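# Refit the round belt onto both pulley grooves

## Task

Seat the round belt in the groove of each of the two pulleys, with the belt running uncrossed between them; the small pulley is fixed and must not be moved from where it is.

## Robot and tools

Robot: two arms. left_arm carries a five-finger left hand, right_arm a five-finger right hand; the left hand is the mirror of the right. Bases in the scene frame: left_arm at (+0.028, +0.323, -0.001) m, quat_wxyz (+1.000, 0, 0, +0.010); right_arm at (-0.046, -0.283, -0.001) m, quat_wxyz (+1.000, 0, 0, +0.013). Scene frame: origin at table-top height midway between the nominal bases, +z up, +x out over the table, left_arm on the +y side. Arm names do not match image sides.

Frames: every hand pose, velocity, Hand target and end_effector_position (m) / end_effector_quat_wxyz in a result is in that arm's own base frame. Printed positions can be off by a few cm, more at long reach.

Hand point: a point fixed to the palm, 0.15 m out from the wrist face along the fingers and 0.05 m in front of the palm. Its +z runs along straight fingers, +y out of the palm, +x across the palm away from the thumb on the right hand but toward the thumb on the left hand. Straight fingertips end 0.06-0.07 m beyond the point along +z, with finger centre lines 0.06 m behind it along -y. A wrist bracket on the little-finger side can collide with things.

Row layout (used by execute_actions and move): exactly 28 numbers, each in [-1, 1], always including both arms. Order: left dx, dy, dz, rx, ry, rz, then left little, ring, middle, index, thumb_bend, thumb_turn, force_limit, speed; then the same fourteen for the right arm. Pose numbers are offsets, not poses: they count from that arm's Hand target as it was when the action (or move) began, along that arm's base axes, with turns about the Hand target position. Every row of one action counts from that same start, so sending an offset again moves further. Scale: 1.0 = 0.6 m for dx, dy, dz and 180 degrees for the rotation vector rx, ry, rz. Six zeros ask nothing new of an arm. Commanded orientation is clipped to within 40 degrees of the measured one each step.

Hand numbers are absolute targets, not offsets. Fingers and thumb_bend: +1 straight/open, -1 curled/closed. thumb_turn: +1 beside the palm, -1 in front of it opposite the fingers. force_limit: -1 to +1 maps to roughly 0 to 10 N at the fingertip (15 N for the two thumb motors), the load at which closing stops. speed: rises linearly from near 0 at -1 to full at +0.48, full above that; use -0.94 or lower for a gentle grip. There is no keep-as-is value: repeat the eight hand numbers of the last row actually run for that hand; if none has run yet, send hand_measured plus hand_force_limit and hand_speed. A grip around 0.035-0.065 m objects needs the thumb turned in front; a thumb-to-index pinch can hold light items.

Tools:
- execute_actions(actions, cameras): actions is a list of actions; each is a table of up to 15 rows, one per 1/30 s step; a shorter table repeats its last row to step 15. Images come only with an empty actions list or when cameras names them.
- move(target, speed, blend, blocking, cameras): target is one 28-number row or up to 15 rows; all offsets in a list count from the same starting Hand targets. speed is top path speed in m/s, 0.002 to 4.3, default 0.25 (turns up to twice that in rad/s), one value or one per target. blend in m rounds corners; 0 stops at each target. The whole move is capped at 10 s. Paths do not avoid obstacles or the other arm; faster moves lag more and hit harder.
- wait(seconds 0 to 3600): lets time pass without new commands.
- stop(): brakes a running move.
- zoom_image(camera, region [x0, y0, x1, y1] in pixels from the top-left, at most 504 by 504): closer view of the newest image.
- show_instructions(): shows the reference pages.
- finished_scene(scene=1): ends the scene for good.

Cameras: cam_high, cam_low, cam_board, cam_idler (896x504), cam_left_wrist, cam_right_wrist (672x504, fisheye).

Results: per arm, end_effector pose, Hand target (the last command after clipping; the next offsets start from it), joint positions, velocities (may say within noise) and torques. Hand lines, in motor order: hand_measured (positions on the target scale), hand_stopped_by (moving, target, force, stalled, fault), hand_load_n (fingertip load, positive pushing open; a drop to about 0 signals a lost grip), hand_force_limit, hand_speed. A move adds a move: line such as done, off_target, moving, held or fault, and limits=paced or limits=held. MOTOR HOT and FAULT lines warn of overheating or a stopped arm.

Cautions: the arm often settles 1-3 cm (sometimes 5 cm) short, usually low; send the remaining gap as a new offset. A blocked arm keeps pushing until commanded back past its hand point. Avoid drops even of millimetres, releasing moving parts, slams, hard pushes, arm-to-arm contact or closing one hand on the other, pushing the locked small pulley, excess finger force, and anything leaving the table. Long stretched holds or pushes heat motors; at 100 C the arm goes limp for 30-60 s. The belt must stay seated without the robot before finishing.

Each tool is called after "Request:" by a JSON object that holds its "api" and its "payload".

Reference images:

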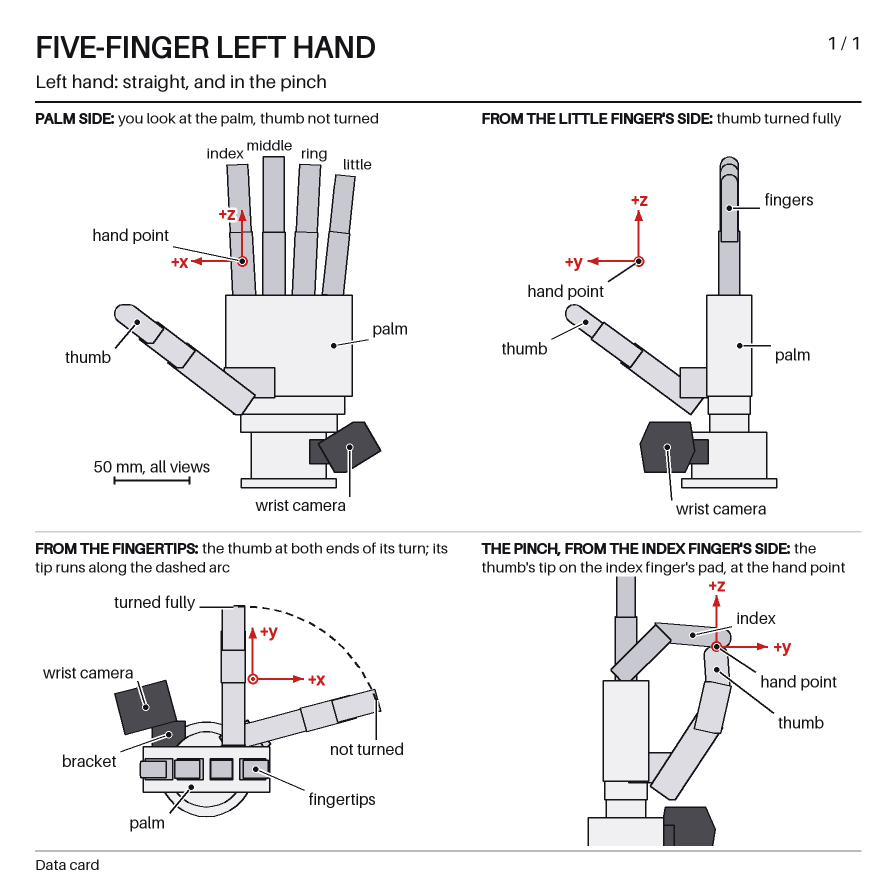

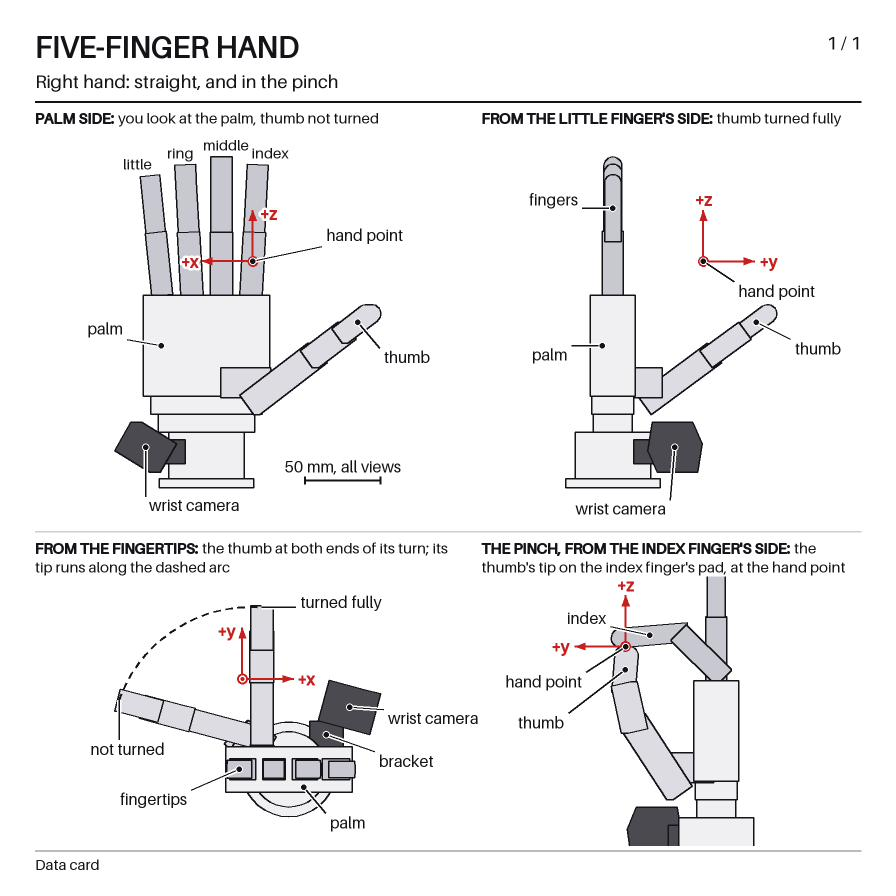

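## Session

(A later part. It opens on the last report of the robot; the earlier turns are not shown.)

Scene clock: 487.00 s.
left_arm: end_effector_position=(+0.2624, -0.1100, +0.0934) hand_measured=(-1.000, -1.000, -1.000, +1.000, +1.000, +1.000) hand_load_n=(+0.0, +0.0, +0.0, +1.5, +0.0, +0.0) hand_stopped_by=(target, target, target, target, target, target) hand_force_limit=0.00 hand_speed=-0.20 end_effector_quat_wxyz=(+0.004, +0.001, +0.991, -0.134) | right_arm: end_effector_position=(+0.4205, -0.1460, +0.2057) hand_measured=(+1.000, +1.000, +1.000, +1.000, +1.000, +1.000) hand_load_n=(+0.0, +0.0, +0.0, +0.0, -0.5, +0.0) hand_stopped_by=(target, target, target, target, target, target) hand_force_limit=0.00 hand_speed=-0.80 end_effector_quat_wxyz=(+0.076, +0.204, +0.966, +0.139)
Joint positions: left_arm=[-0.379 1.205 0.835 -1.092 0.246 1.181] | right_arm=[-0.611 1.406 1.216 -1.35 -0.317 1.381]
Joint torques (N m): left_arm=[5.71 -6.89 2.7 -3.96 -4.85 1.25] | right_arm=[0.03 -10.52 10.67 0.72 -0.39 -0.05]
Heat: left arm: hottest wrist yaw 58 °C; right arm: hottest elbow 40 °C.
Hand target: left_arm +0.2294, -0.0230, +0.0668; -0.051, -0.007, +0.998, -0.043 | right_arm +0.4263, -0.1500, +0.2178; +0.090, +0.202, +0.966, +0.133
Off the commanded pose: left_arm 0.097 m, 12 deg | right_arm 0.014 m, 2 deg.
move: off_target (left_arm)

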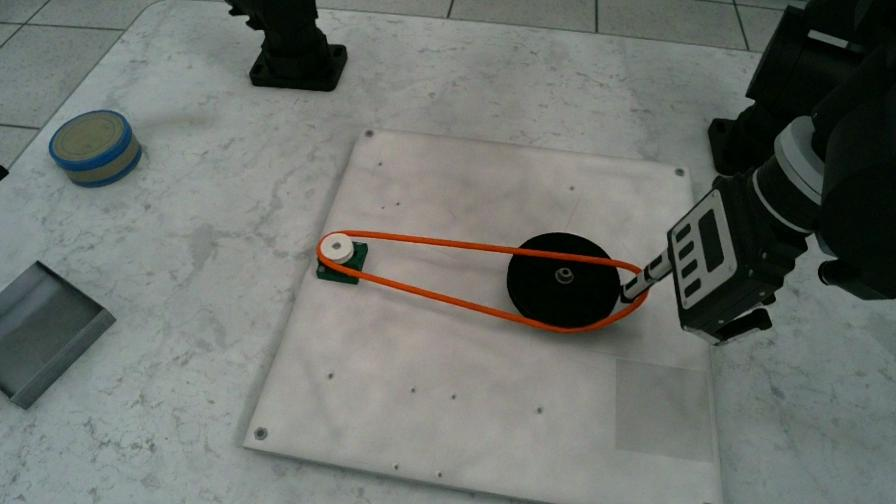

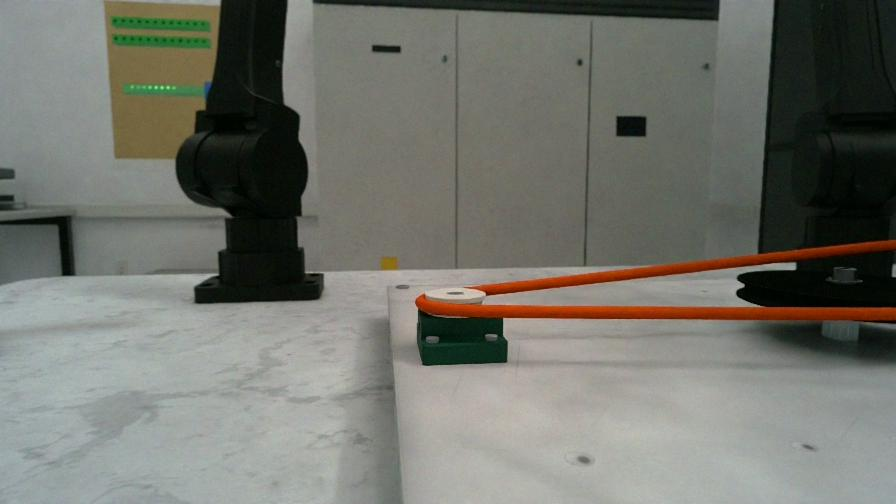

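Request:
{"api": "execute_actions", "payload": {"actions": [[[0,0,0,0,0,0,-1,-1,-1,1,1,1,0,-0.2,0,0,0,0,0,0,1,1,1,1,1,1,0,-0.8]],[[0,0,0,0,0,0,-1,-1,-1,1,1,1,0,-0.2,0,0,0,0,0,0,1,1,1,1,1,1,0,-0.8]]], "cameras": ["cam_board"]}}

Request:
{"api": "zoom_image", "payload": {"camera": "cam_board", "region": [480, 210, 660, 390]}}

Scene clock: 491.07 s.
left_arm: end_effector_position=(+0.2624, -0.1098, +0.0932) hand_measured=(-1.000, -1.000, -1.000, +1.000, +1.000, +1.000) hand_load_n=(+0.0, +0.0, +0.0, +1.5, +0.0, +0.0) hand_stopped_by=(target, target, target, target, target, target) hand_force_limit=0.00 hand_speed=-0.20 end_effector_quat_wxyz=(+0.004, +0.001, +0.991, -0.134) | right_arm: end_effector_position=(+0.4205, -0.1460, +0.2057) hand_measured=(+1.000, +1.000, +1.000, +1.000, +1.000, +1.000) hand_load_n=(+0.0, +0.0, +0.0, +0.0, +0.0, +0.0) hand_stopped_by=(target, target, target, target, target, target) hand_force_limit=0.00 hand_speed=-0.80 end_effector_quat_wxyz=(+0.076, +0.204, +0.966, +0.139)
Joint positions: left_arm=[-0.378 1.205 0.835 -1.092 0.246 1.182] | right_arm=[-0.611 1.406 1.216 -1.35 -0.317 1.381]
Joint torques (N m): left_arm=[5.66 -6.89 2.67 -3.89 -4.87 1.25] | right_arm=[-0.09 -10.34 10.66 0.7 -0.39 -0.06]
Heat: left arm: hottest wrist yaw 60 °C; right arm: hottest elbow 40 °C.
Hand target: left_arm +0.2294, -0.0229, +0.0667; -0.052, -0.007, +0.998, -0.043 | right_arm +0.4263, -0.1500, +0.2178; +0.090, +0.202, +0.966, +0.133
Off the commanded pose: left_arm 0.097 m, 12 deg | right_arm 0.014 m, 2 deg.
Step readings (end_effector_position of left_arm | right_arm):
0: (+0.2624, -0.1098, +0.0932) | (+0.4205, -0.1460, +0.2057)
1: (+0.2624, -0.1098, +0.0932) | (+0.4205, -0.1460, +0.2057)
2: (+0.2624, -0.1098, +0.0932) | (+0.4205, -0.1460, +0.2057)
4: (+0.2624, -0.1098, +0.0932) | (+0.4205, -0.1460, +0.2057)
8: (+0.2624, -0.1098, +0.0932) | (+0.4205, -0.1460, +0.2057)
15: (+0.2624, -0.1098, +0.0932) | (+0.4205, -0.1460, +0.2057)
16: (+0.2624, -0.1098, +0.0932) | (+0.4205, -0.1460, +0.2057)
17: (+0.2624, -0.1098, +0.0932) | (+0.4205, -0.1460, +0.2057)
19: (+0.2624, -0.1098, +0.0932) | (+0.4205, -0.1460, +0.2057)
23: (+0.2624, -0.1098, +0.0932) | (+0.4205, -0.1460, +0.2057)
30: (+0.2624, -0.1098, +0.0932) | (+0.4205, -0.1460, +0.2057)

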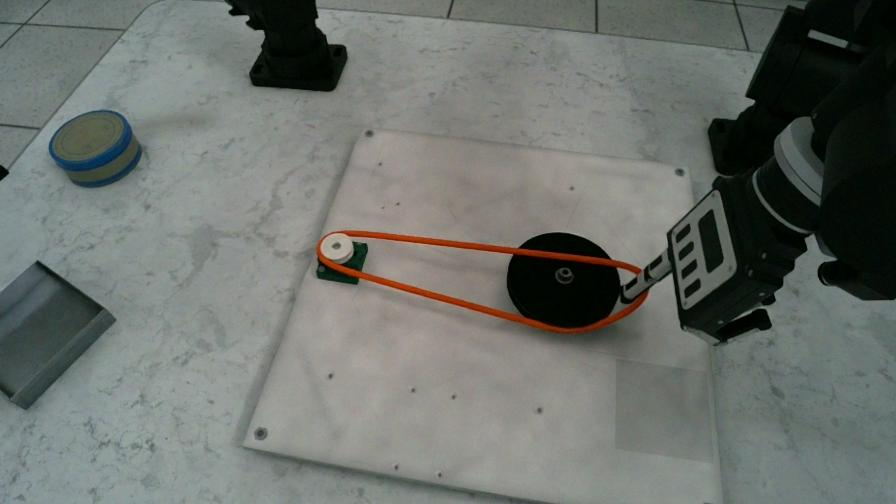

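Scaled by 2.800 from the camera's image (finer frame: 1280x720).

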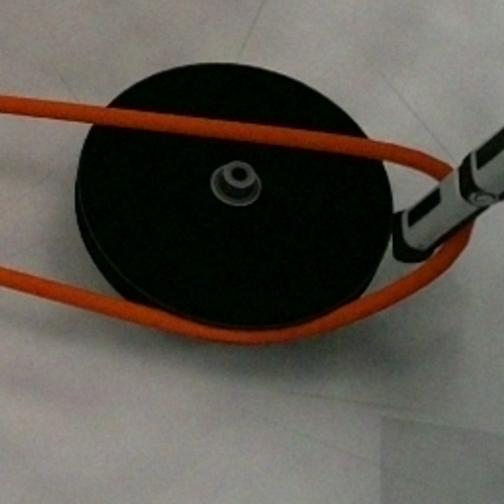

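Request:
{"api": "move", "payload": {"target": [[0.0,0.0,-0.04,0,0,0,-1,-1,-1,1,1,1,0,-0.2,0,0,0,0,0,0,1,1,1,1,1,1,0,-0.8],[0.0,0.0,-0.04,-0.0556,-0.03,0,-1,-1,-1,1,1,1,0,-0.2,0,0,0,0,0,0,1,1,1,1,1,1,0,-0.8]], "speed": 0.1, "cameras": ["cam_board","cam_idler"]}}

Request:
{"api": "zoom_image", "payload": {"camera": "cam_board", "region": [480, 210, 660, 390]}}

Scene clock: 500.40 s.
left_arm: end_effector_position=(+0.2618, -0.1055, +0.0700) hand_measured=(-1.000, -1.000, -1.000, +1.000, +1.000, +1.000) hand_load_n=(+0.0, +0.0, +0.0, +1.5, +0.0, +0.0) hand_stopped_by=(target, target, target, target, target, target) hand_force_limit=0.00 hand_speed=-0.20 end_effector_quat_wxyz=(+0.034, +0.018, +0.976, -0.212) | right_arm: end_effector_position=(+0.4205, -0.1460, +0.2057) hand_measured=(+1.000, +1.000, +1.000, +1.000, +1.000, +1.000) hand_load_n=(+0.0, +0.0, +0.0, +0.0, +0.0, +0.0) hand_stopped_by=(target, target, target, target, target, target) hand_force_limit=0.00 hand_speed=-0.80 end_effector_quat_wxyz=(+0.076, +0.204, +0.966, +0.139)
Joint positions: left_arm=[-0.279 1.147 0.722 -0.96 0.394 1.292] | right_arm=[-0.611 1.406 1.216 -1.35 -0.317 1.381]
Joint torques (N m): left_arm=[6.12 -7 2.96 -3.23 -4.95 1.23] | right_arm=[0.15 -10.4 10.66 0.75 -0.4 -0.06]
Heat: left arm: hottest wrist yaw 63 °C; right arm: hottest elbow 40 °C.
Hand target: left_arm +0.2294, -0.0229, +0.0428; -0.005, -0.001, +0.991, -0.131 | right_arm +0.4263, -0.1500, +0.2178; +0.090, +0.202, +0.966, +0.133
Off the commanded pose: left_arm 0.093 m, 11 deg | right_arm 0.014 m, 2 deg.
move: off_target (left_arm)

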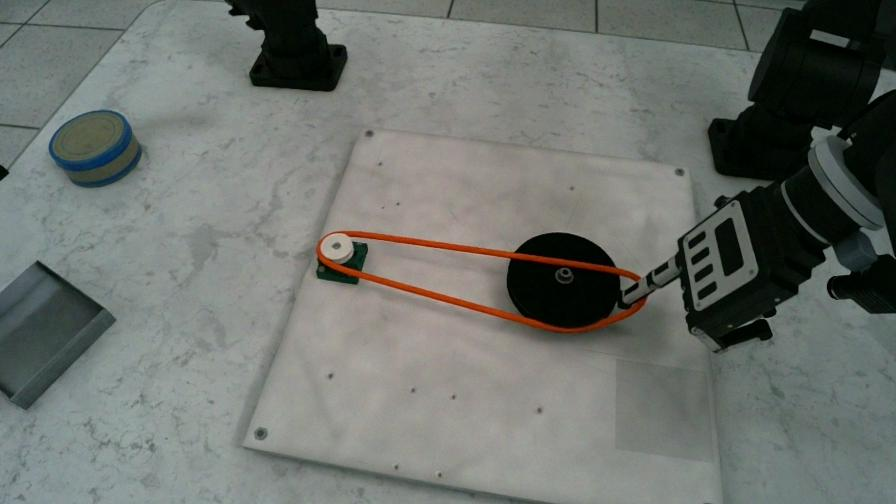

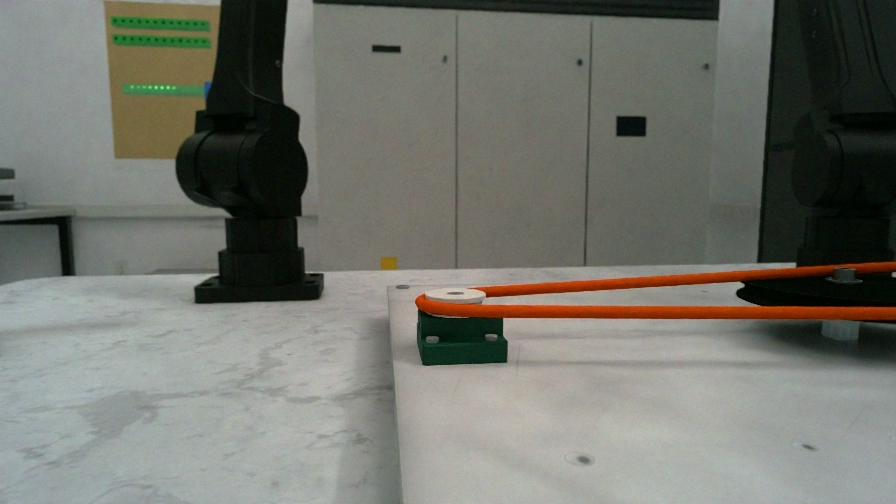

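Scaled by 2.800 from the camera's image (finer frame: 1280x720).

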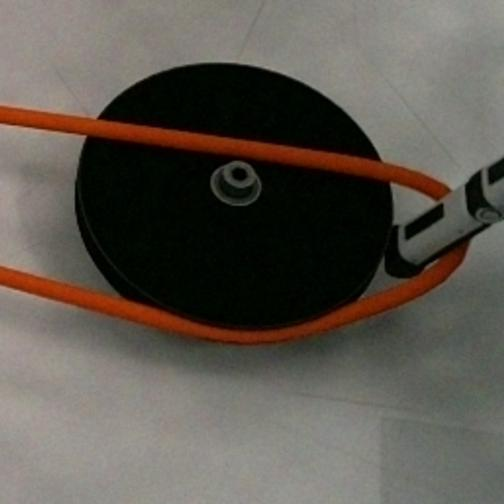

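Request:
{"api": "move", "payload": {"target": [0.0,-0.035,0.015,0.0556,0.0,0,-1,-1,-1,1,1,1,0,-0.2,0,0,0,0,0,0,1,1,1,1,1,1,0,-0.8], "speed": 0.08, "cameras": ["cam_board","cam_idler"]}}

Request:
{"api": "zoom_image", "payload": {"camera": "cam_board", "region": [480, 210, 660, 390]}}

Scene clock: 512.43 s.
left_arm: end_effector_position=(+0.2627, -0.1100, +0.0762) hand_measured=(-1.000, -1.000, -1.000, +1.000, +1.000, +1.000) hand_load_n=(+0.0, +0.0, +0.0, +1.0, +0.0, +0.0) hand_stopped_by=(target, target, target, target, target, target) hand_force_limit=0.00 hand_speed=-0.20 end_effector_quat_wxyz=(+0.053, +0.003, +0.989, -0.139) | right_arm: end_effector_position=(+0.4205, -0.1460, +0.2057) hand_measured=(+1.000, +1.000, +1.000, +1.000, +1.000, +1.000) hand_load_n=(+0.0, +0.0, +0.0, +0.0, +0.0, +0.0) hand_stopped_by=(target, target, target, target, target, target) hand_force_limit=0.00 hand_speed=-0.80 end_effector_quat_wxyz=(+0.076, +0.204, +0.966, +0.139)
Joint positions: left_arm=[-0.396 1.148 0.745 -0.96 0.215 1.159] | right_arm=[-0.611 1.406 1.216 -1.35 -0.317 1.381]
Joint torques (N m): left_arm=[2.26 -4.6 4.57 -3.99 -4.92 0.9] | right_arm=[0.09 -10.34 10.69 0.7 -0.39 -0.06]
Heat: left arm: hottest wrist yaw 67 °C; right arm: hottest elbow 40 °C.
Hand target: left_arm +0.2294, -0.0438, +0.0518; -0.005, -0.001, +0.999, -0.043 | right_arm +0.4263, -0.1500, +0.2178; +0.090, +0.202, +0.966, +0.133
Off the commanded pose: left_arm 0.078 m, 13 deg | right_arm 0.014 m, 2 deg.
move: off_target (left_arm)

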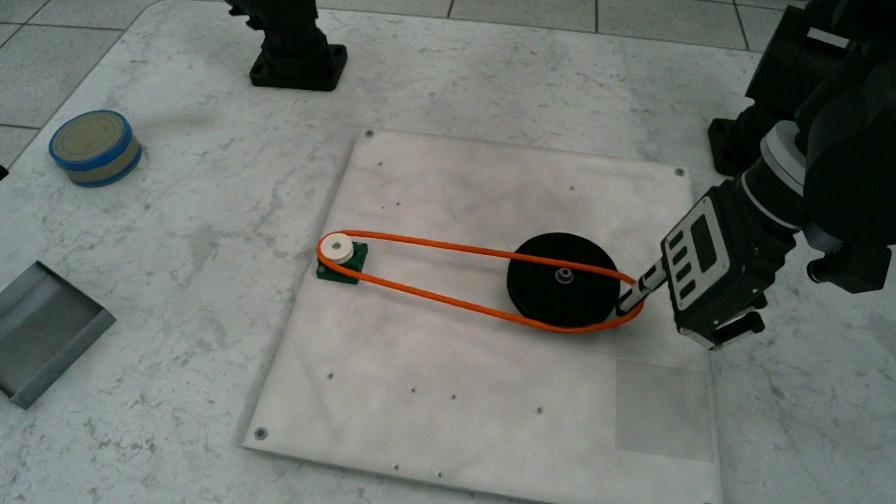

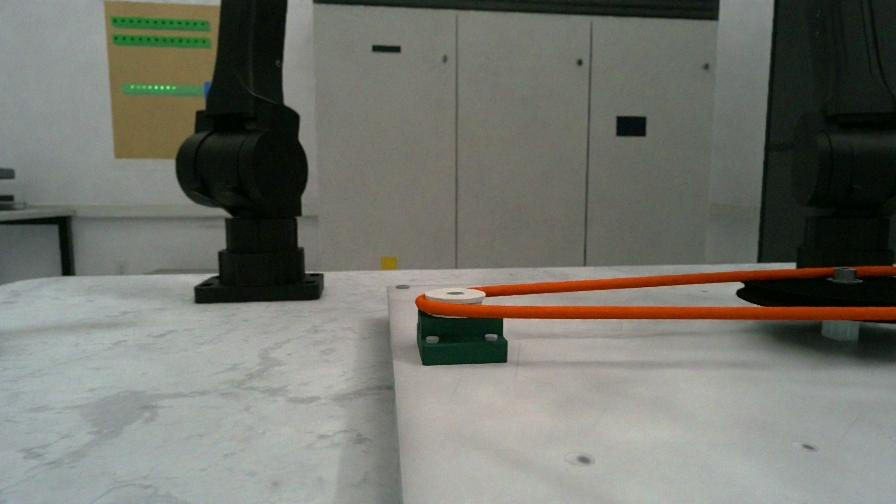

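Scaled by 2.800 from the camera's image (finer frame: 1280x720).

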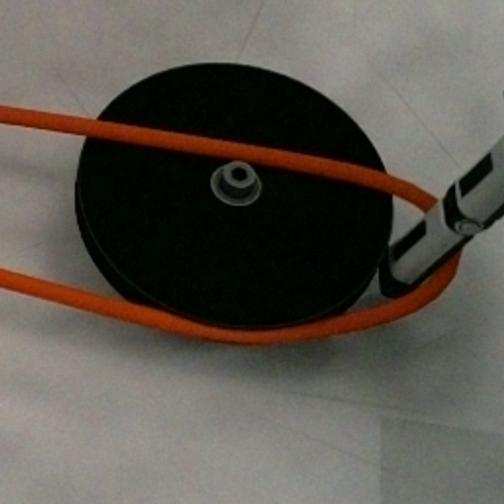

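Request:
{"api": "move", "payload": {"target": [0.04,-0.08,0.03,-0.0556,0.0,0,-1,-1,-1,1,1,1,0,-0.2,0,0,0,0,0,0,1,1,1,1,1,1,0,-0.8], "speed": 0.08, "cameras": ["cam_board","cam_idler"]}}

Request:
{"api": "zoom_image", "payload": {"camera": "cam_board", "region": [480, 210, 660, 390]}}

Scene clock: 522.17 s.
left_arm: end_effector_position=(+0.2654, -0.1149, +0.0752) hand_measured=(-1.000, -1.000, -1.000, +1.000, +1.000, +1.000) hand_load_n=(+0.5, +0.0, +0.0, +0.5, +0.0, +0.0) hand_stopped_by=(target, target, target, target, target, target) hand_force_limit=0.00 hand_speed=-0.20 end_effector_quat_wxyz=(+0.027, +0.005, +0.987, -0.158) | right_arm: end_effector_position=(+0.4205, -0.1460, +0.2057) hand_measured=(+1.000, +1.000, +1.000, +1.000, +1.000, +1.000) hand_load_n=(+0.0, +0.0, +0.0, +0.0, +0.0, +0.0) hand_stopped_by=(target, target, target, target, target, target) hand_force_limit=0.00 hand_speed=-0.80 end_effector_quat_wxyz=(+0.076, +0.204, +0.966, +0.139)
Joint positions: left_arm=[-0.371 1.19 0.774 -0.986 0.275 1.186] | right_arm=[-0.611 1.406 1.216 -1.35 -0.317 1.381]
Joint torques (N m): left_arm=[1.08 -6.07 7.88 -2.21 -0.75 0.5] | right_arm=[0.21 -10.46 10.69 0.7 -0.4 -0.06]
Heat: left arm: hottest wrist yaw 69 °C; right arm: hottest elbow 40 °C.
Hand target: left_arm +0.2534, -0.0919, +0.0699; -0.005, -0.001, +0.991, -0.131 | right_arm +0.4263, -0.1500, +0.2178; +0.090, +0.202, +0.966, +0.133
Off the commanded pose: left_arm 0.027 m, 5 deg | right_arm 0.014 m, 2 deg.
move: off_target (left_arm)

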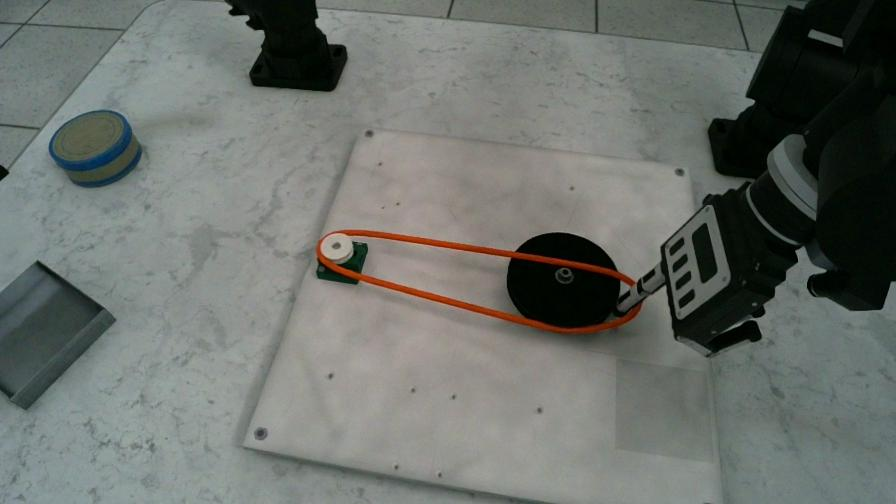

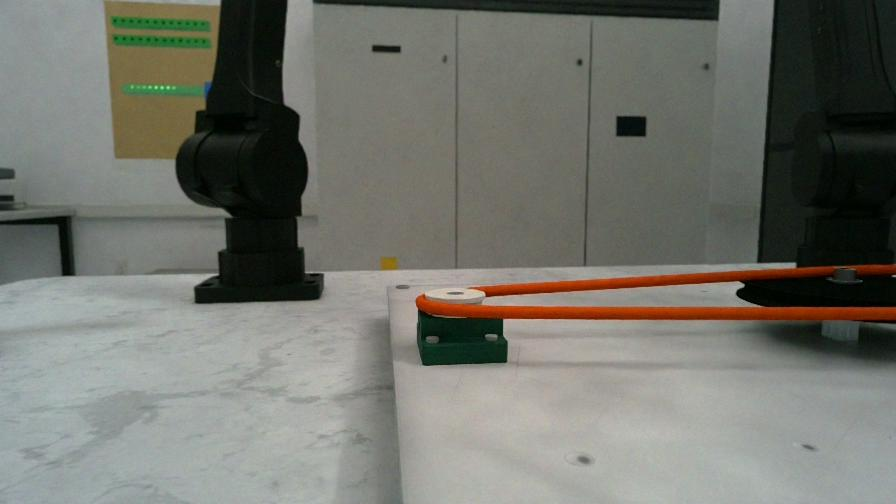

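Scaled by 2.800 from the camera's image (finer frame: 1280x720).

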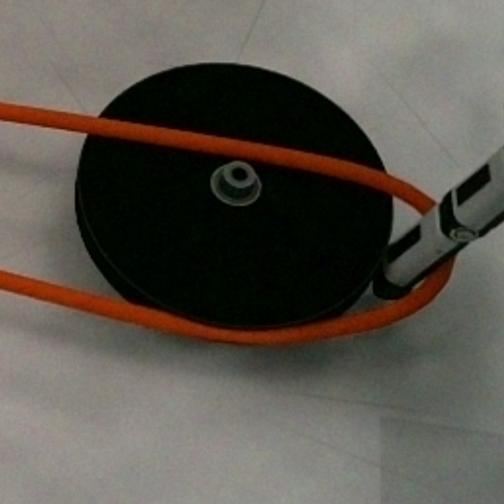

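Request:
{"api": "wait", "payload": {"seconds": 1}}

Scene clock: 560.20 s.
left_arm: end_effector_position=(+0.2654, -0.1148, +0.0751) hand_measured=(-1.000, -1.000, -1.000, +1.000, +1.000, +1.000) hand_load_n=(+0.0, +0.0, +0.0, +0.0, +0.0, +0.0) hand_stopped_by=(target, target, target, target, target, target) hand_force_limit=0.00 hand_speed=-0.20 end_effector_quat_wxyz=(+0.027, +0.005, +0.987, -0.158) | right_arm: end_effector_position=(+0.4205, -0.1460, +0.2057) hand_measured=(+1.000, +1.000, +1.000, +1.000, +1.000, +1.000) hand_load_n=(-0.5, +0.0, +0.0, +0.0, +0.0, +0.0) hand_stopped_by=(target, target, target, target, target, target) hand_force_limit=0.00 hand_speed=-0.80 end_effector_quat_wxyz=(+0.076, +0.204, +0.966, +0.139)
Joint positions: left_arm=[-0.371 1.191 0.774 -0.986 0.275 1.187] | right_arm=[-0.611 1.406 1.216 -1.35 -0.317 1.381]
Joint torques (N m): left_arm=[1.08 -6.12 7.9 -2.19 -0.75 0.5] | right_arm=[0.15 -10.46 10.66 0.7 -0.4 -0.06]
Heat: left arm: hottest wrist yaw 47 °C; right arm: hottest elbow 40 °C.
Hand target: left_arm +0.2534, -0.0919, +0.0698; -0.005, -0.001, +0.991, -0.130 | right_arm +0.4263, -0.1500, +0.2178; +0.090, +0.202, +0.966, +0.133
Off the commanded pose: left_arm 0.026 m, 5 deg | right_arm 0.014 m, 2 deg.
wait: 1.00 s; at rest from the start

Request:
{"api": "move", "payload": {"target": [[-0.0307,0.0365,-0.0063,0.03,0.01,0,-1,-1,-1,1,1,1,0,-0.2,0,0,0,0,0,0,1,1,1,1,1,1,0,-0.8],[-0.1023,0.0248,-0.0063,0.044,0.02,0,-1,-1,-1,1,1,1,0,-0.2,0,0,0,0,0,0,1,1,1,1,1,1,0,-0.8]], "speed": 0.1, "blend": 0.02, "cameras": ["cam_board","cam_idler"]}}

Request:
{"api": "zoom_image", "payload": {"camera": "cam_board", "region": [480, 210, 660, 390]}}

Scene clock: 571.37 s.
left_arm: end_effector_position=(+0.2487, -0.1149, +0.0811) hand_measured=(-1.000, -1.000, -1.000, +1.000, +1.000, +1.000) hand_load_n=(+0.0, +0.0, +0.5, +0.5, +0.0, +0.0) hand_stopped_by=(target, target, target, target, target, target) hand_force_limit=0.00 hand_speed=-0.20 end_effector_quat_wxyz=(+0.036, -0.011, +0.992, -0.117) | right_arm: end_effector_position=(+0.4205, -0.1460, +0.2057) hand_measured=(+1.000, +1.000, +1.000, +1.000, +1.000, +1.000) hand_load_n=(+0.0, +0.0, +0.0, +0.0, +0.0, +0.0) hand_stopped_by=(target, target, target, target, target, target) hand_force_limit=0.00 hand_speed=-0.80 end_effector_quat_wxyz=(+0.076, +0.204, +0.966, +0.139)
Joint positions: left_arm=[-0.447 1.15 0.759 -1.01 0.176 1.088] | right_arm=[-0.611 1.406 1.216 -1.35 -0.317 1.381]
Joint torques (N m): left_arm=[-1.26 -7.88 3.48 -4.63 -1.21 0.44] | right_arm=[0.26 -10.29 10.7 0.75 -0.39 -0.06]
Heat: left arm: hottest wrist yaw 44 °C; right arm: hottest elbow 40 °C.
Hand target: left_arm +0.1920, -0.0770, +0.0660; -0.036, -0.005, +0.997, -0.062 | right_arm +0.4263, -0.1500, +0.2178; +0.090, +0.202, +0.966, +0.133
Off the commanded pose: left_arm 0.070 m, 10 deg | right_arm 0.014 m, 2 deg.
move: off_target (left_arm)

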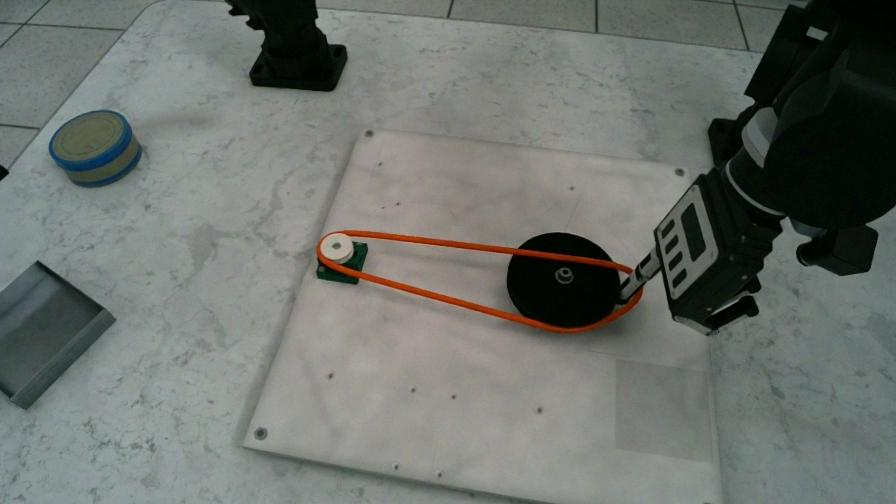

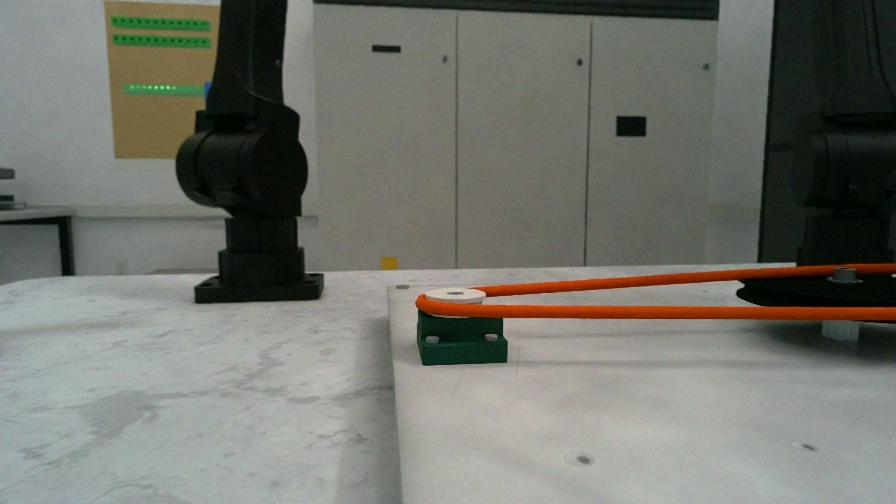

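Scaled by 2.800 from the camera's image (finer frame: 1280x720).

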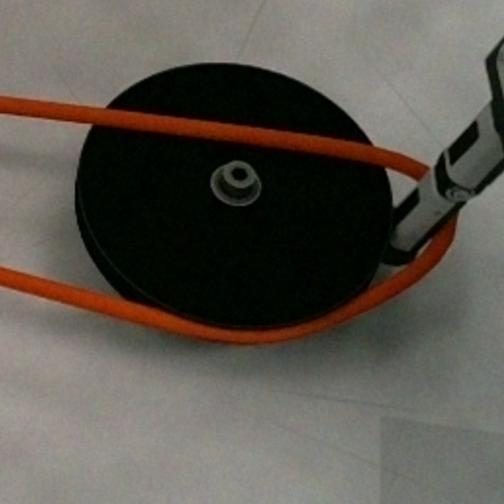

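Request:
{"api": "move", "payload": {"target": [[0.0,0.05,-0.01,0,0,0,-1,-1,-1,1,1,1,0,-0.2,0,0,0,0,0,0,1,1,1,1,1,1,0,-0.8],[-0.05,0.05,-0.015,0,0.01,0,-1,-1,-1,1,1,1,0,-0.2,0,0,0,0,0,0,1,1,1,1,1,1,0,-0.8]], "speed": 0.1, "blend": 0.01, "cameras": ["cam_board","cam_idler"]}}

Request:
{"api": "zoom_image", "payload": {"camera": "cam_board", "region": [480, 210, 660, 390]}}

Scene clock: 578.40 s.
left_arm: end_effector_position=(+0.2366, -0.1125, +0.0783) hand_measured=(-1.000, -1.000, -1.000, +1.000, +1.000, +1.000) hand_load_n=(+0.0, +0.0, +0.0, +0.5, +0.0, -0.5) hand_stopped_by=(target, target, target, target, target, target) hand_force_limit=0.00 hand_speed=-0.20 end_effector_quat_wxyz=(+0.038, -0.014, +0.990, -0.136) | right_arm: end_effector_position=(+0.4205, -0.1460, +0.2057) hand_measured=(+1.000, +1.000, +1.000, +1.000, +1.000, +1.000) hand_load_n=(+0.0, +0.0, +0.0, +0.0, +0.0, +0.0) hand_stopped_by=(target, target, target, target, target, target) hand_force_limit=0.00 hand_speed=-0.80 end_effector_quat_wxyz=(+0.076, +0.204, +0.966, +0.139)
Joint positions: left_arm=[-0.432 1.1 0.717 -0.997 0.212 1.09] | right_arm=[-0.611 1.406 1.216 -1.35 -0.317 1.381]
Joint torques (N m): left_arm=[1.08 -8.35 1.18 -6.15 -1.86 0.95] | right_arm=[0.15 -10.46 10.66 0.73 -0.39 -0.06]
Heat: left arm: hottest wrist yaw 43 °C; right arm: hottest elbow 40 °C.
Hand target: left_arm +0.1621, -0.0471, +0.0570; -0.052, -0.006, +0.997, -0.062 | right_arm +0.4263, -0.1500, +0.2178; +0.090, +0.202, +0.966, +0.133
Off the commanded pose: left_arm 0.102 m, 13 deg | right_arm 0.014 m, 2 deg.
move: off_target (left_arm)

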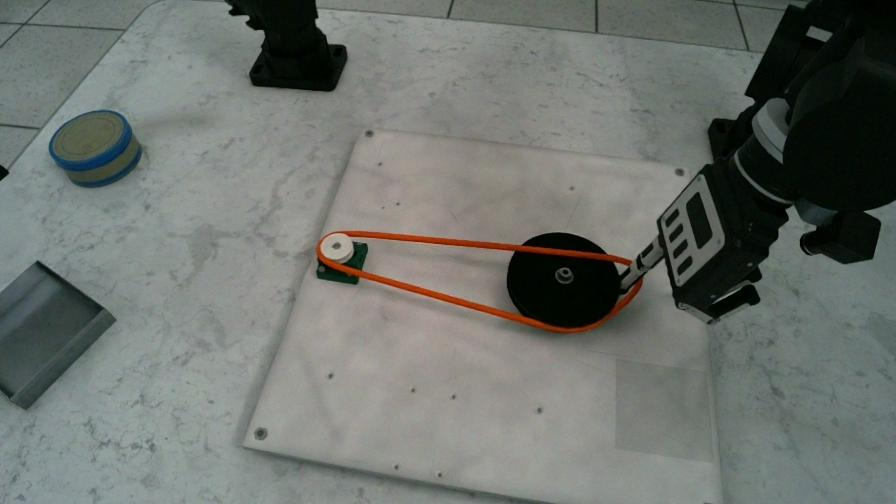

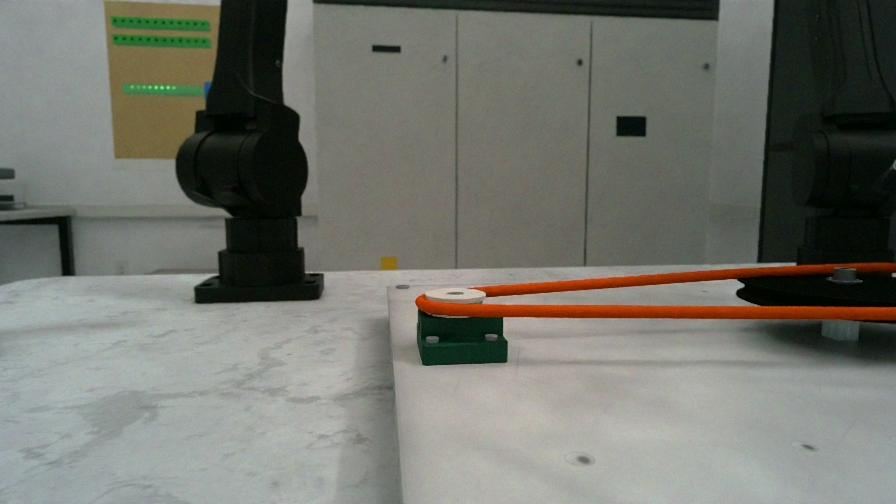

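Scaled by 2.800 from the camera's image (finer frame: 1280x720).

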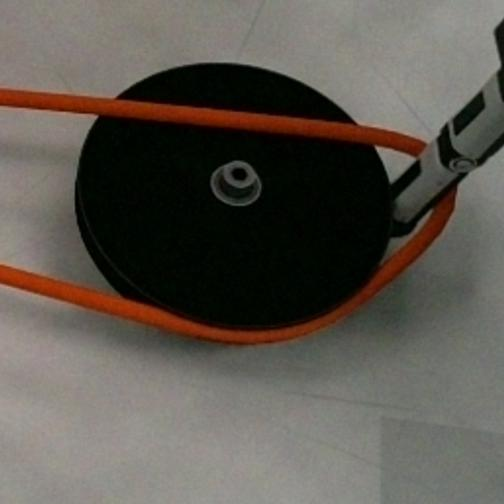

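Request:
{"api": "move", "payload": {"target": [[-0.05,0.015,-0.005,0,0.01,0,-1,-1,-1,1,1,1,0,-0.2,0,0,0,0,0,0,1,1,1,1,1,1,0,-0.8]], "speed": 0.1, "cameras": ["cam_board","cam_idler"]}}

Request:
{"api": "zoom_image", "payload": {"camera": "cam_board", "region": [480, 210, 660, 390]}}

Scene clock: 582.63 s.
left_arm: end_effector_position=(+0.2264, -0.1117, +0.0758) hand_measured=(-1.000, -1.000, -1.000, +1.000, +1.000, +1.000) hand_load_n=(+0.0, +0.0, +0.0, +1.0, +0.0, +0.0) hand_stopped_by=(target, target, target, target, target, target) hand_force_limit=0.00 hand_speed=-0.20 end_effector_quat_wxyz=(+0.040, -0.023, +0.988, -0.145) | right_arm: end_effector_position=(+0.4205, -0.1460, +0.2057) hand_measured=(+1.000, +1.000, +1.000, +1.000, +1.000, +1.000) hand_load_n=(+0.0, +0.0, +0.0, +0.0, +0.0, +0.0) hand_stopped_by=(target, target, target, target, target, target) hand_force_limit=0.00 hand_speed=-0.80 end_effector_quat_wxyz=(+0.076, +0.204, +0.966, +0.139)
Joint positions: left_arm=[-0.432 1.063 0.685 -0.988 0.224 1.068] | right_arm=[-0.611 1.406 1.216 -1.35 -0.317 1.381]
Joint torques (N m): left_arm=[0.5 -8.23 0.21 -7.56 -1.73 1.11] | right_arm=[0.03 -10.52 10.65 0.73 -0.39 -0.07]
Heat: left arm: hottest wrist yaw 42 °C; right arm: hottest elbow 40 °C.
Hand target: left_arm +0.1320, -0.0380, +0.0540; -0.067, -0.007, +0.996, -0.062 | right_arm +0.4263, -0.1500, +0.2178; +0.090, +0.202, +0.966, +0.133
Off the commanded pose: left_arm 0.122 m, 16 deg | right_arm 0.014 m, 2 deg.
move: off_target (left_arm)

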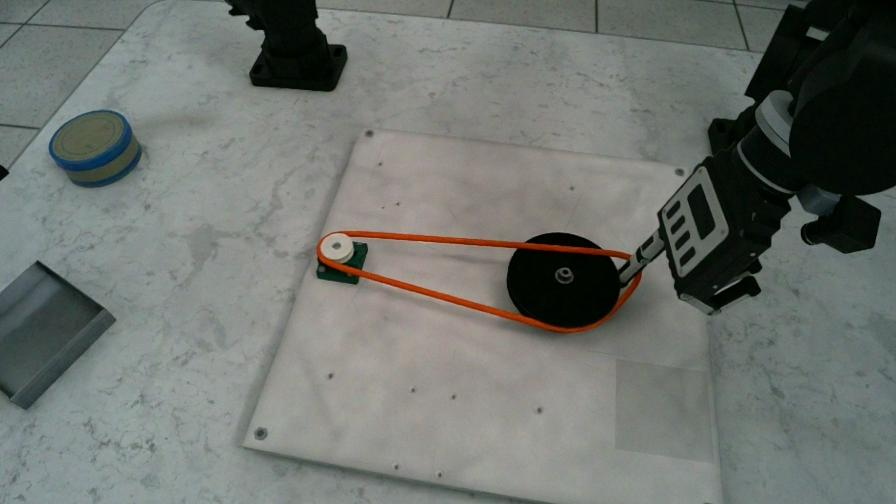

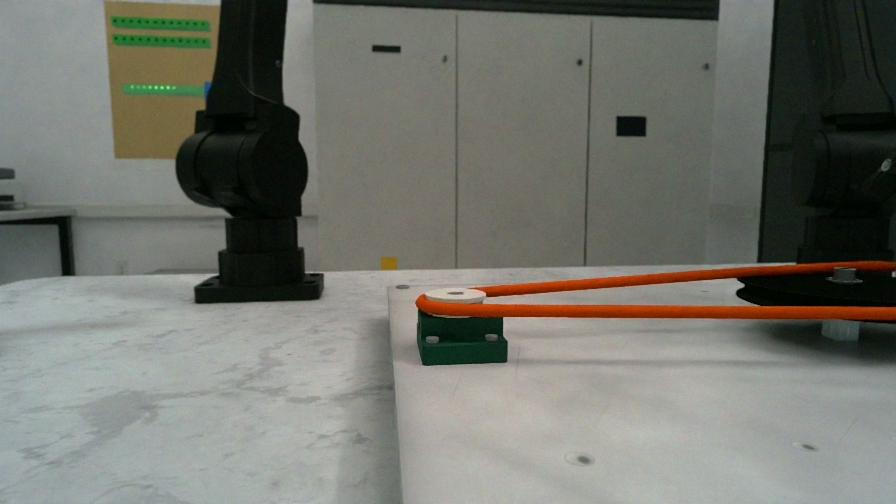

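Scaled by 2.800 from the camera's image (finer frame: 1280x720).

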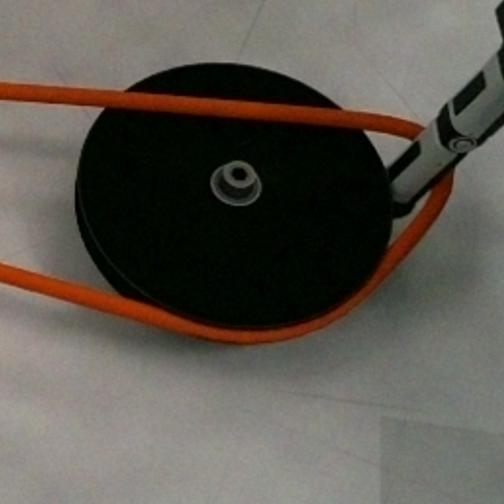

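Request:
{"api": "move", "payload": {"target": [[-0.055,-0.03,0.005,0,0.01,0,-1,-1,-1,1,1,1,0,-0.2,0,0,0,0,0,0,1,1,1,1,1,1,0,-0.8]], "speed": 0.1, "cameras": ["cam_board","cam_idler"]}}

Request:
{"api": "zoom_image", "payload": {"camera": "cam_board", "region": [480, 210, 660, 390]}}

Scene clock: 594.93 s.
left_arm: end_effector_position=(+0.2107, -0.1176, +0.0766) hand_measured=(-1.000, -1.000, -1.000, +1.000, +1.000, +1.000) hand_load_n=(+0.0, +0.0, +0.0, +0.5, +0.0, +0.0) hand_stopped_by=(target, target, target, target, target, target) hand_force_limit=0.00 hand_speed=-0.20 end_effector_quat_wxyz=(+0.044, -0.046, +0.988, -0.140) | right_arm: end_effector_position=(+0.4205, -0.1460, +0.2057) hand_measured=(+1.000, +1.000, +1.000, +1.000, +1.000, +1.000) hand_load_n=(+0.0, +0.0, +0.0, +0.0, -0.5, +0.0) hand_stopped_by=(target, target, target, target, target, target) hand_force_limit=0.00 hand_speed=-0.80 end_effector_quat_wxyz=(+0.076, +0.204, +0.966, +0.139)
Joint positions: left_arm=[-0.481 1.023 0.661 -0.988 0.197 0.974] | right_arm=[-0.611 1.406 1.216 -1.35 -0.317 1.381]
Joint torques (N m): left_arm=[-2.61 -7.82 0.24 -8.53 0.04 1.04] | right_arm=[-0.03 -10.46 10.66 0.7 -0.39 -0.06]
Heat: left arm: hottest wrist yaw 41 °C; right arm: hottest elbow 40 °C.
Hand target: left_arm +0.0990, -0.0560, +0.0570; -0.083, -0.008, +0.995, -0.061 | right_arm +0.4263, -0.1500, +0.2178; +0.090, +0.202, +0.966, +0.133
Off the commanded pose: left_arm 0.129 m, 18 deg | right_arm 0.014 m, 2 deg.
move: off_target (left_arm)

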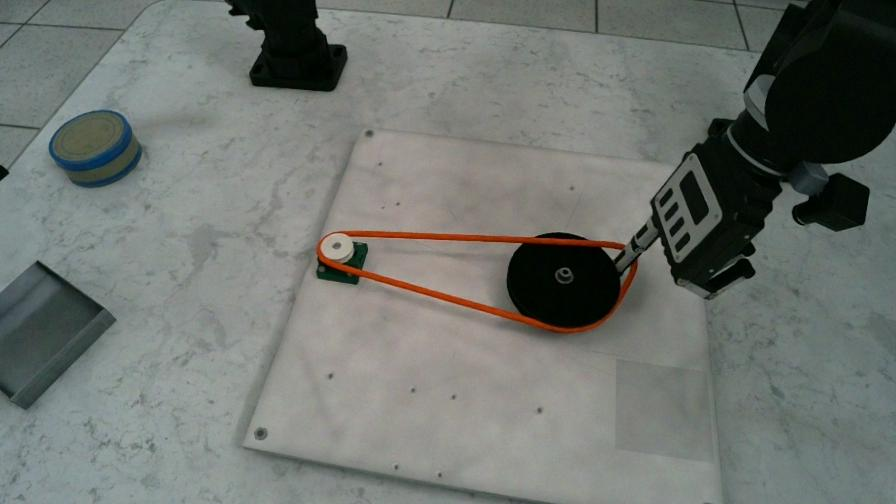

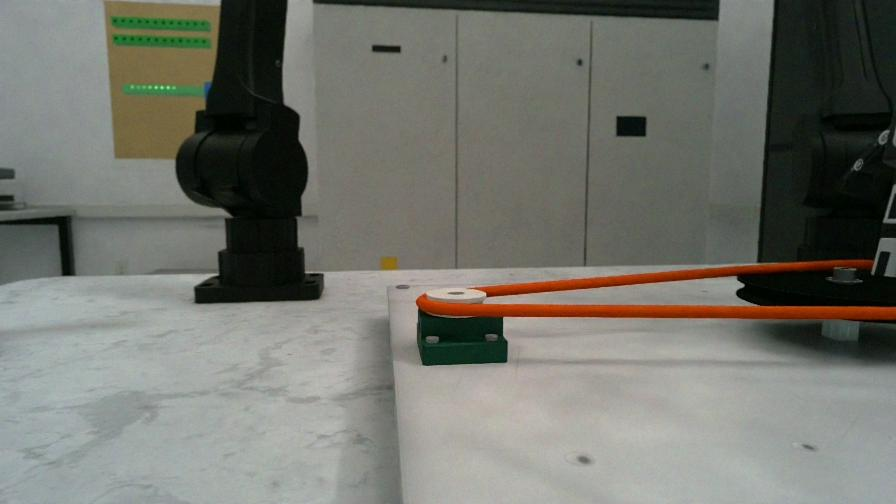

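Scaled by 2.800 from the camera's image (finer frame: 1280x720).

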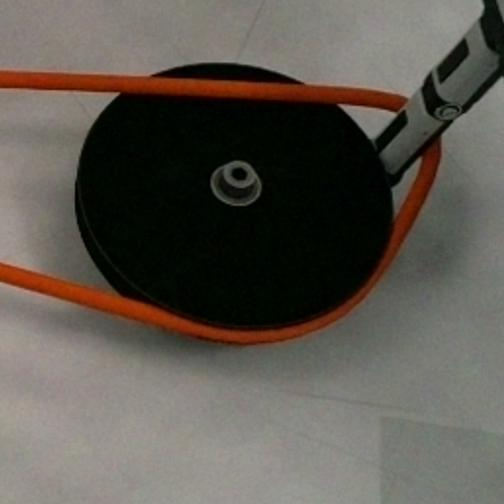

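Request:
{"api": "move", "payload": {"target": [[0,0.05,0.0,0,0.0,0,-1,-1,-1,1,1,1,0,-0.2,0,0,0,0,0,0,1,1,1,1,1,1,0,-0.8],[-0.04,0.035,0.0,0,0.02,0,-1,-1,-1,1,1,1,0,-0.2,0,0,0,0,0,0,1,1,1,1,1,1,0,-0.8]], "speed": 0.1, "blend": 0.01, "cameras": ["cam_board","cam_idler"]}}

Request:
{"api": "zoom_image", "payload": {"camera": "cam_board", "region": [480, 210, 660, 390]}}

Scene clock: 601.50 s.
left_arm: end_effector_position=(+0.2065, -0.1189, +0.0797) hand_measured=(-1.000, -1.000, -1.000, +1.000, +1.000, +1.000) hand_load_n=(+0.0, +0.0, +0.0, +1.0, +0.0, +0.0) hand_stopped_by=(target, target, target, target, target, target) hand_force_limit=0.00 hand_speed=-0.20 end_effector_quat_wxyz=(+0.045, -0.039, +0.985, -0.159) | right_arm: end_effector_position=(+0.4205, -0.1460, +0.2057) hand_measured=(+1.000, +1.000, +1.000, +1.000, +1.000, +1.000) hand_load_n=(+0.0, +0.0, +0.0, +0.0, -0.5, +0.0) hand_stopped_by=(target, target, target, target, target, target) hand_force_limit=0.00 hand_speed=-0.80 end_effector_quat_wxyz=(+0.076, +0.204, +0.966, +0.139)
Joint positions: left_arm=[-0.47 0.991 0.649 -0.991 0.233 0.994] | right_arm=[-0.611 1.406 1.216 -1.35 -0.317 1.381]
Joint torques (N m): left_arm=[-0.85 -6.18 -0.21 -10.71 -0.1 1.25] | right_arm=[0.15 -10.4 10.67 0.72 -0.39 -0.07]
Heat: left arm: hottest wrist yaw 39 °C; right arm: hottest elbow 40 °C.
Hand target: left_arm +0.0751, -0.0351, +0.0570; -0.114, -0.010, +0.992, -0.061 | right_arm +0.4263, -0.1500, +0.2178; +0.090, +0.202, +0.966, +0.133
Off the commanded pose: left_arm 0.158 m, 22 deg | right_arm 0.014 m, 2 deg.
move: off_target (left_arm)

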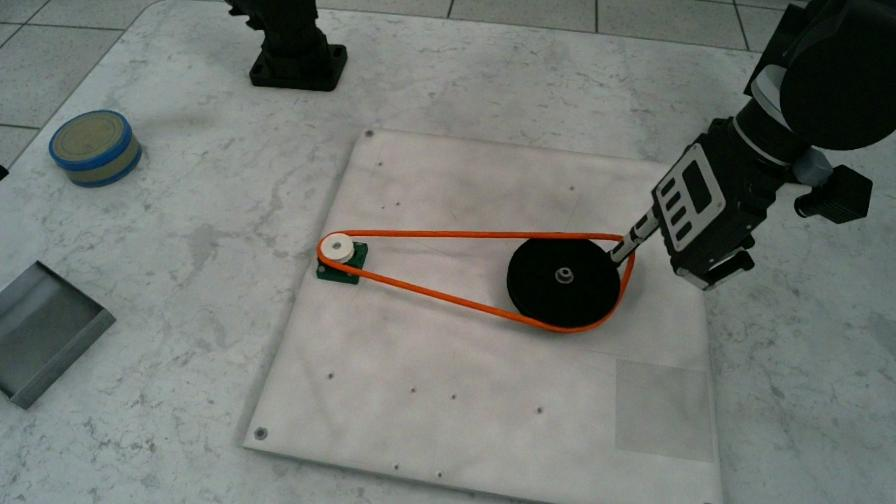

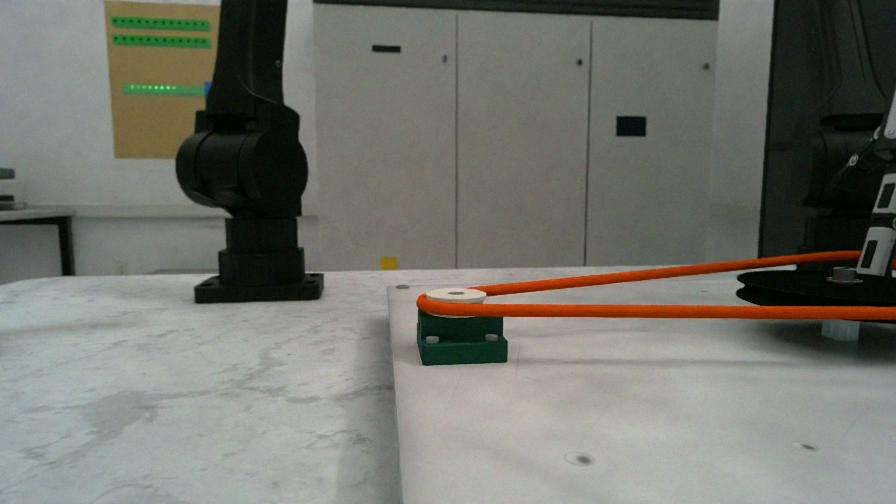

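Scaled by 2.800 from the camera's image (finer frame: 1280x720).

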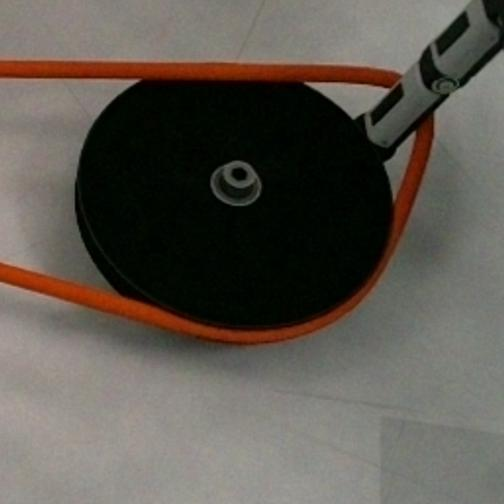

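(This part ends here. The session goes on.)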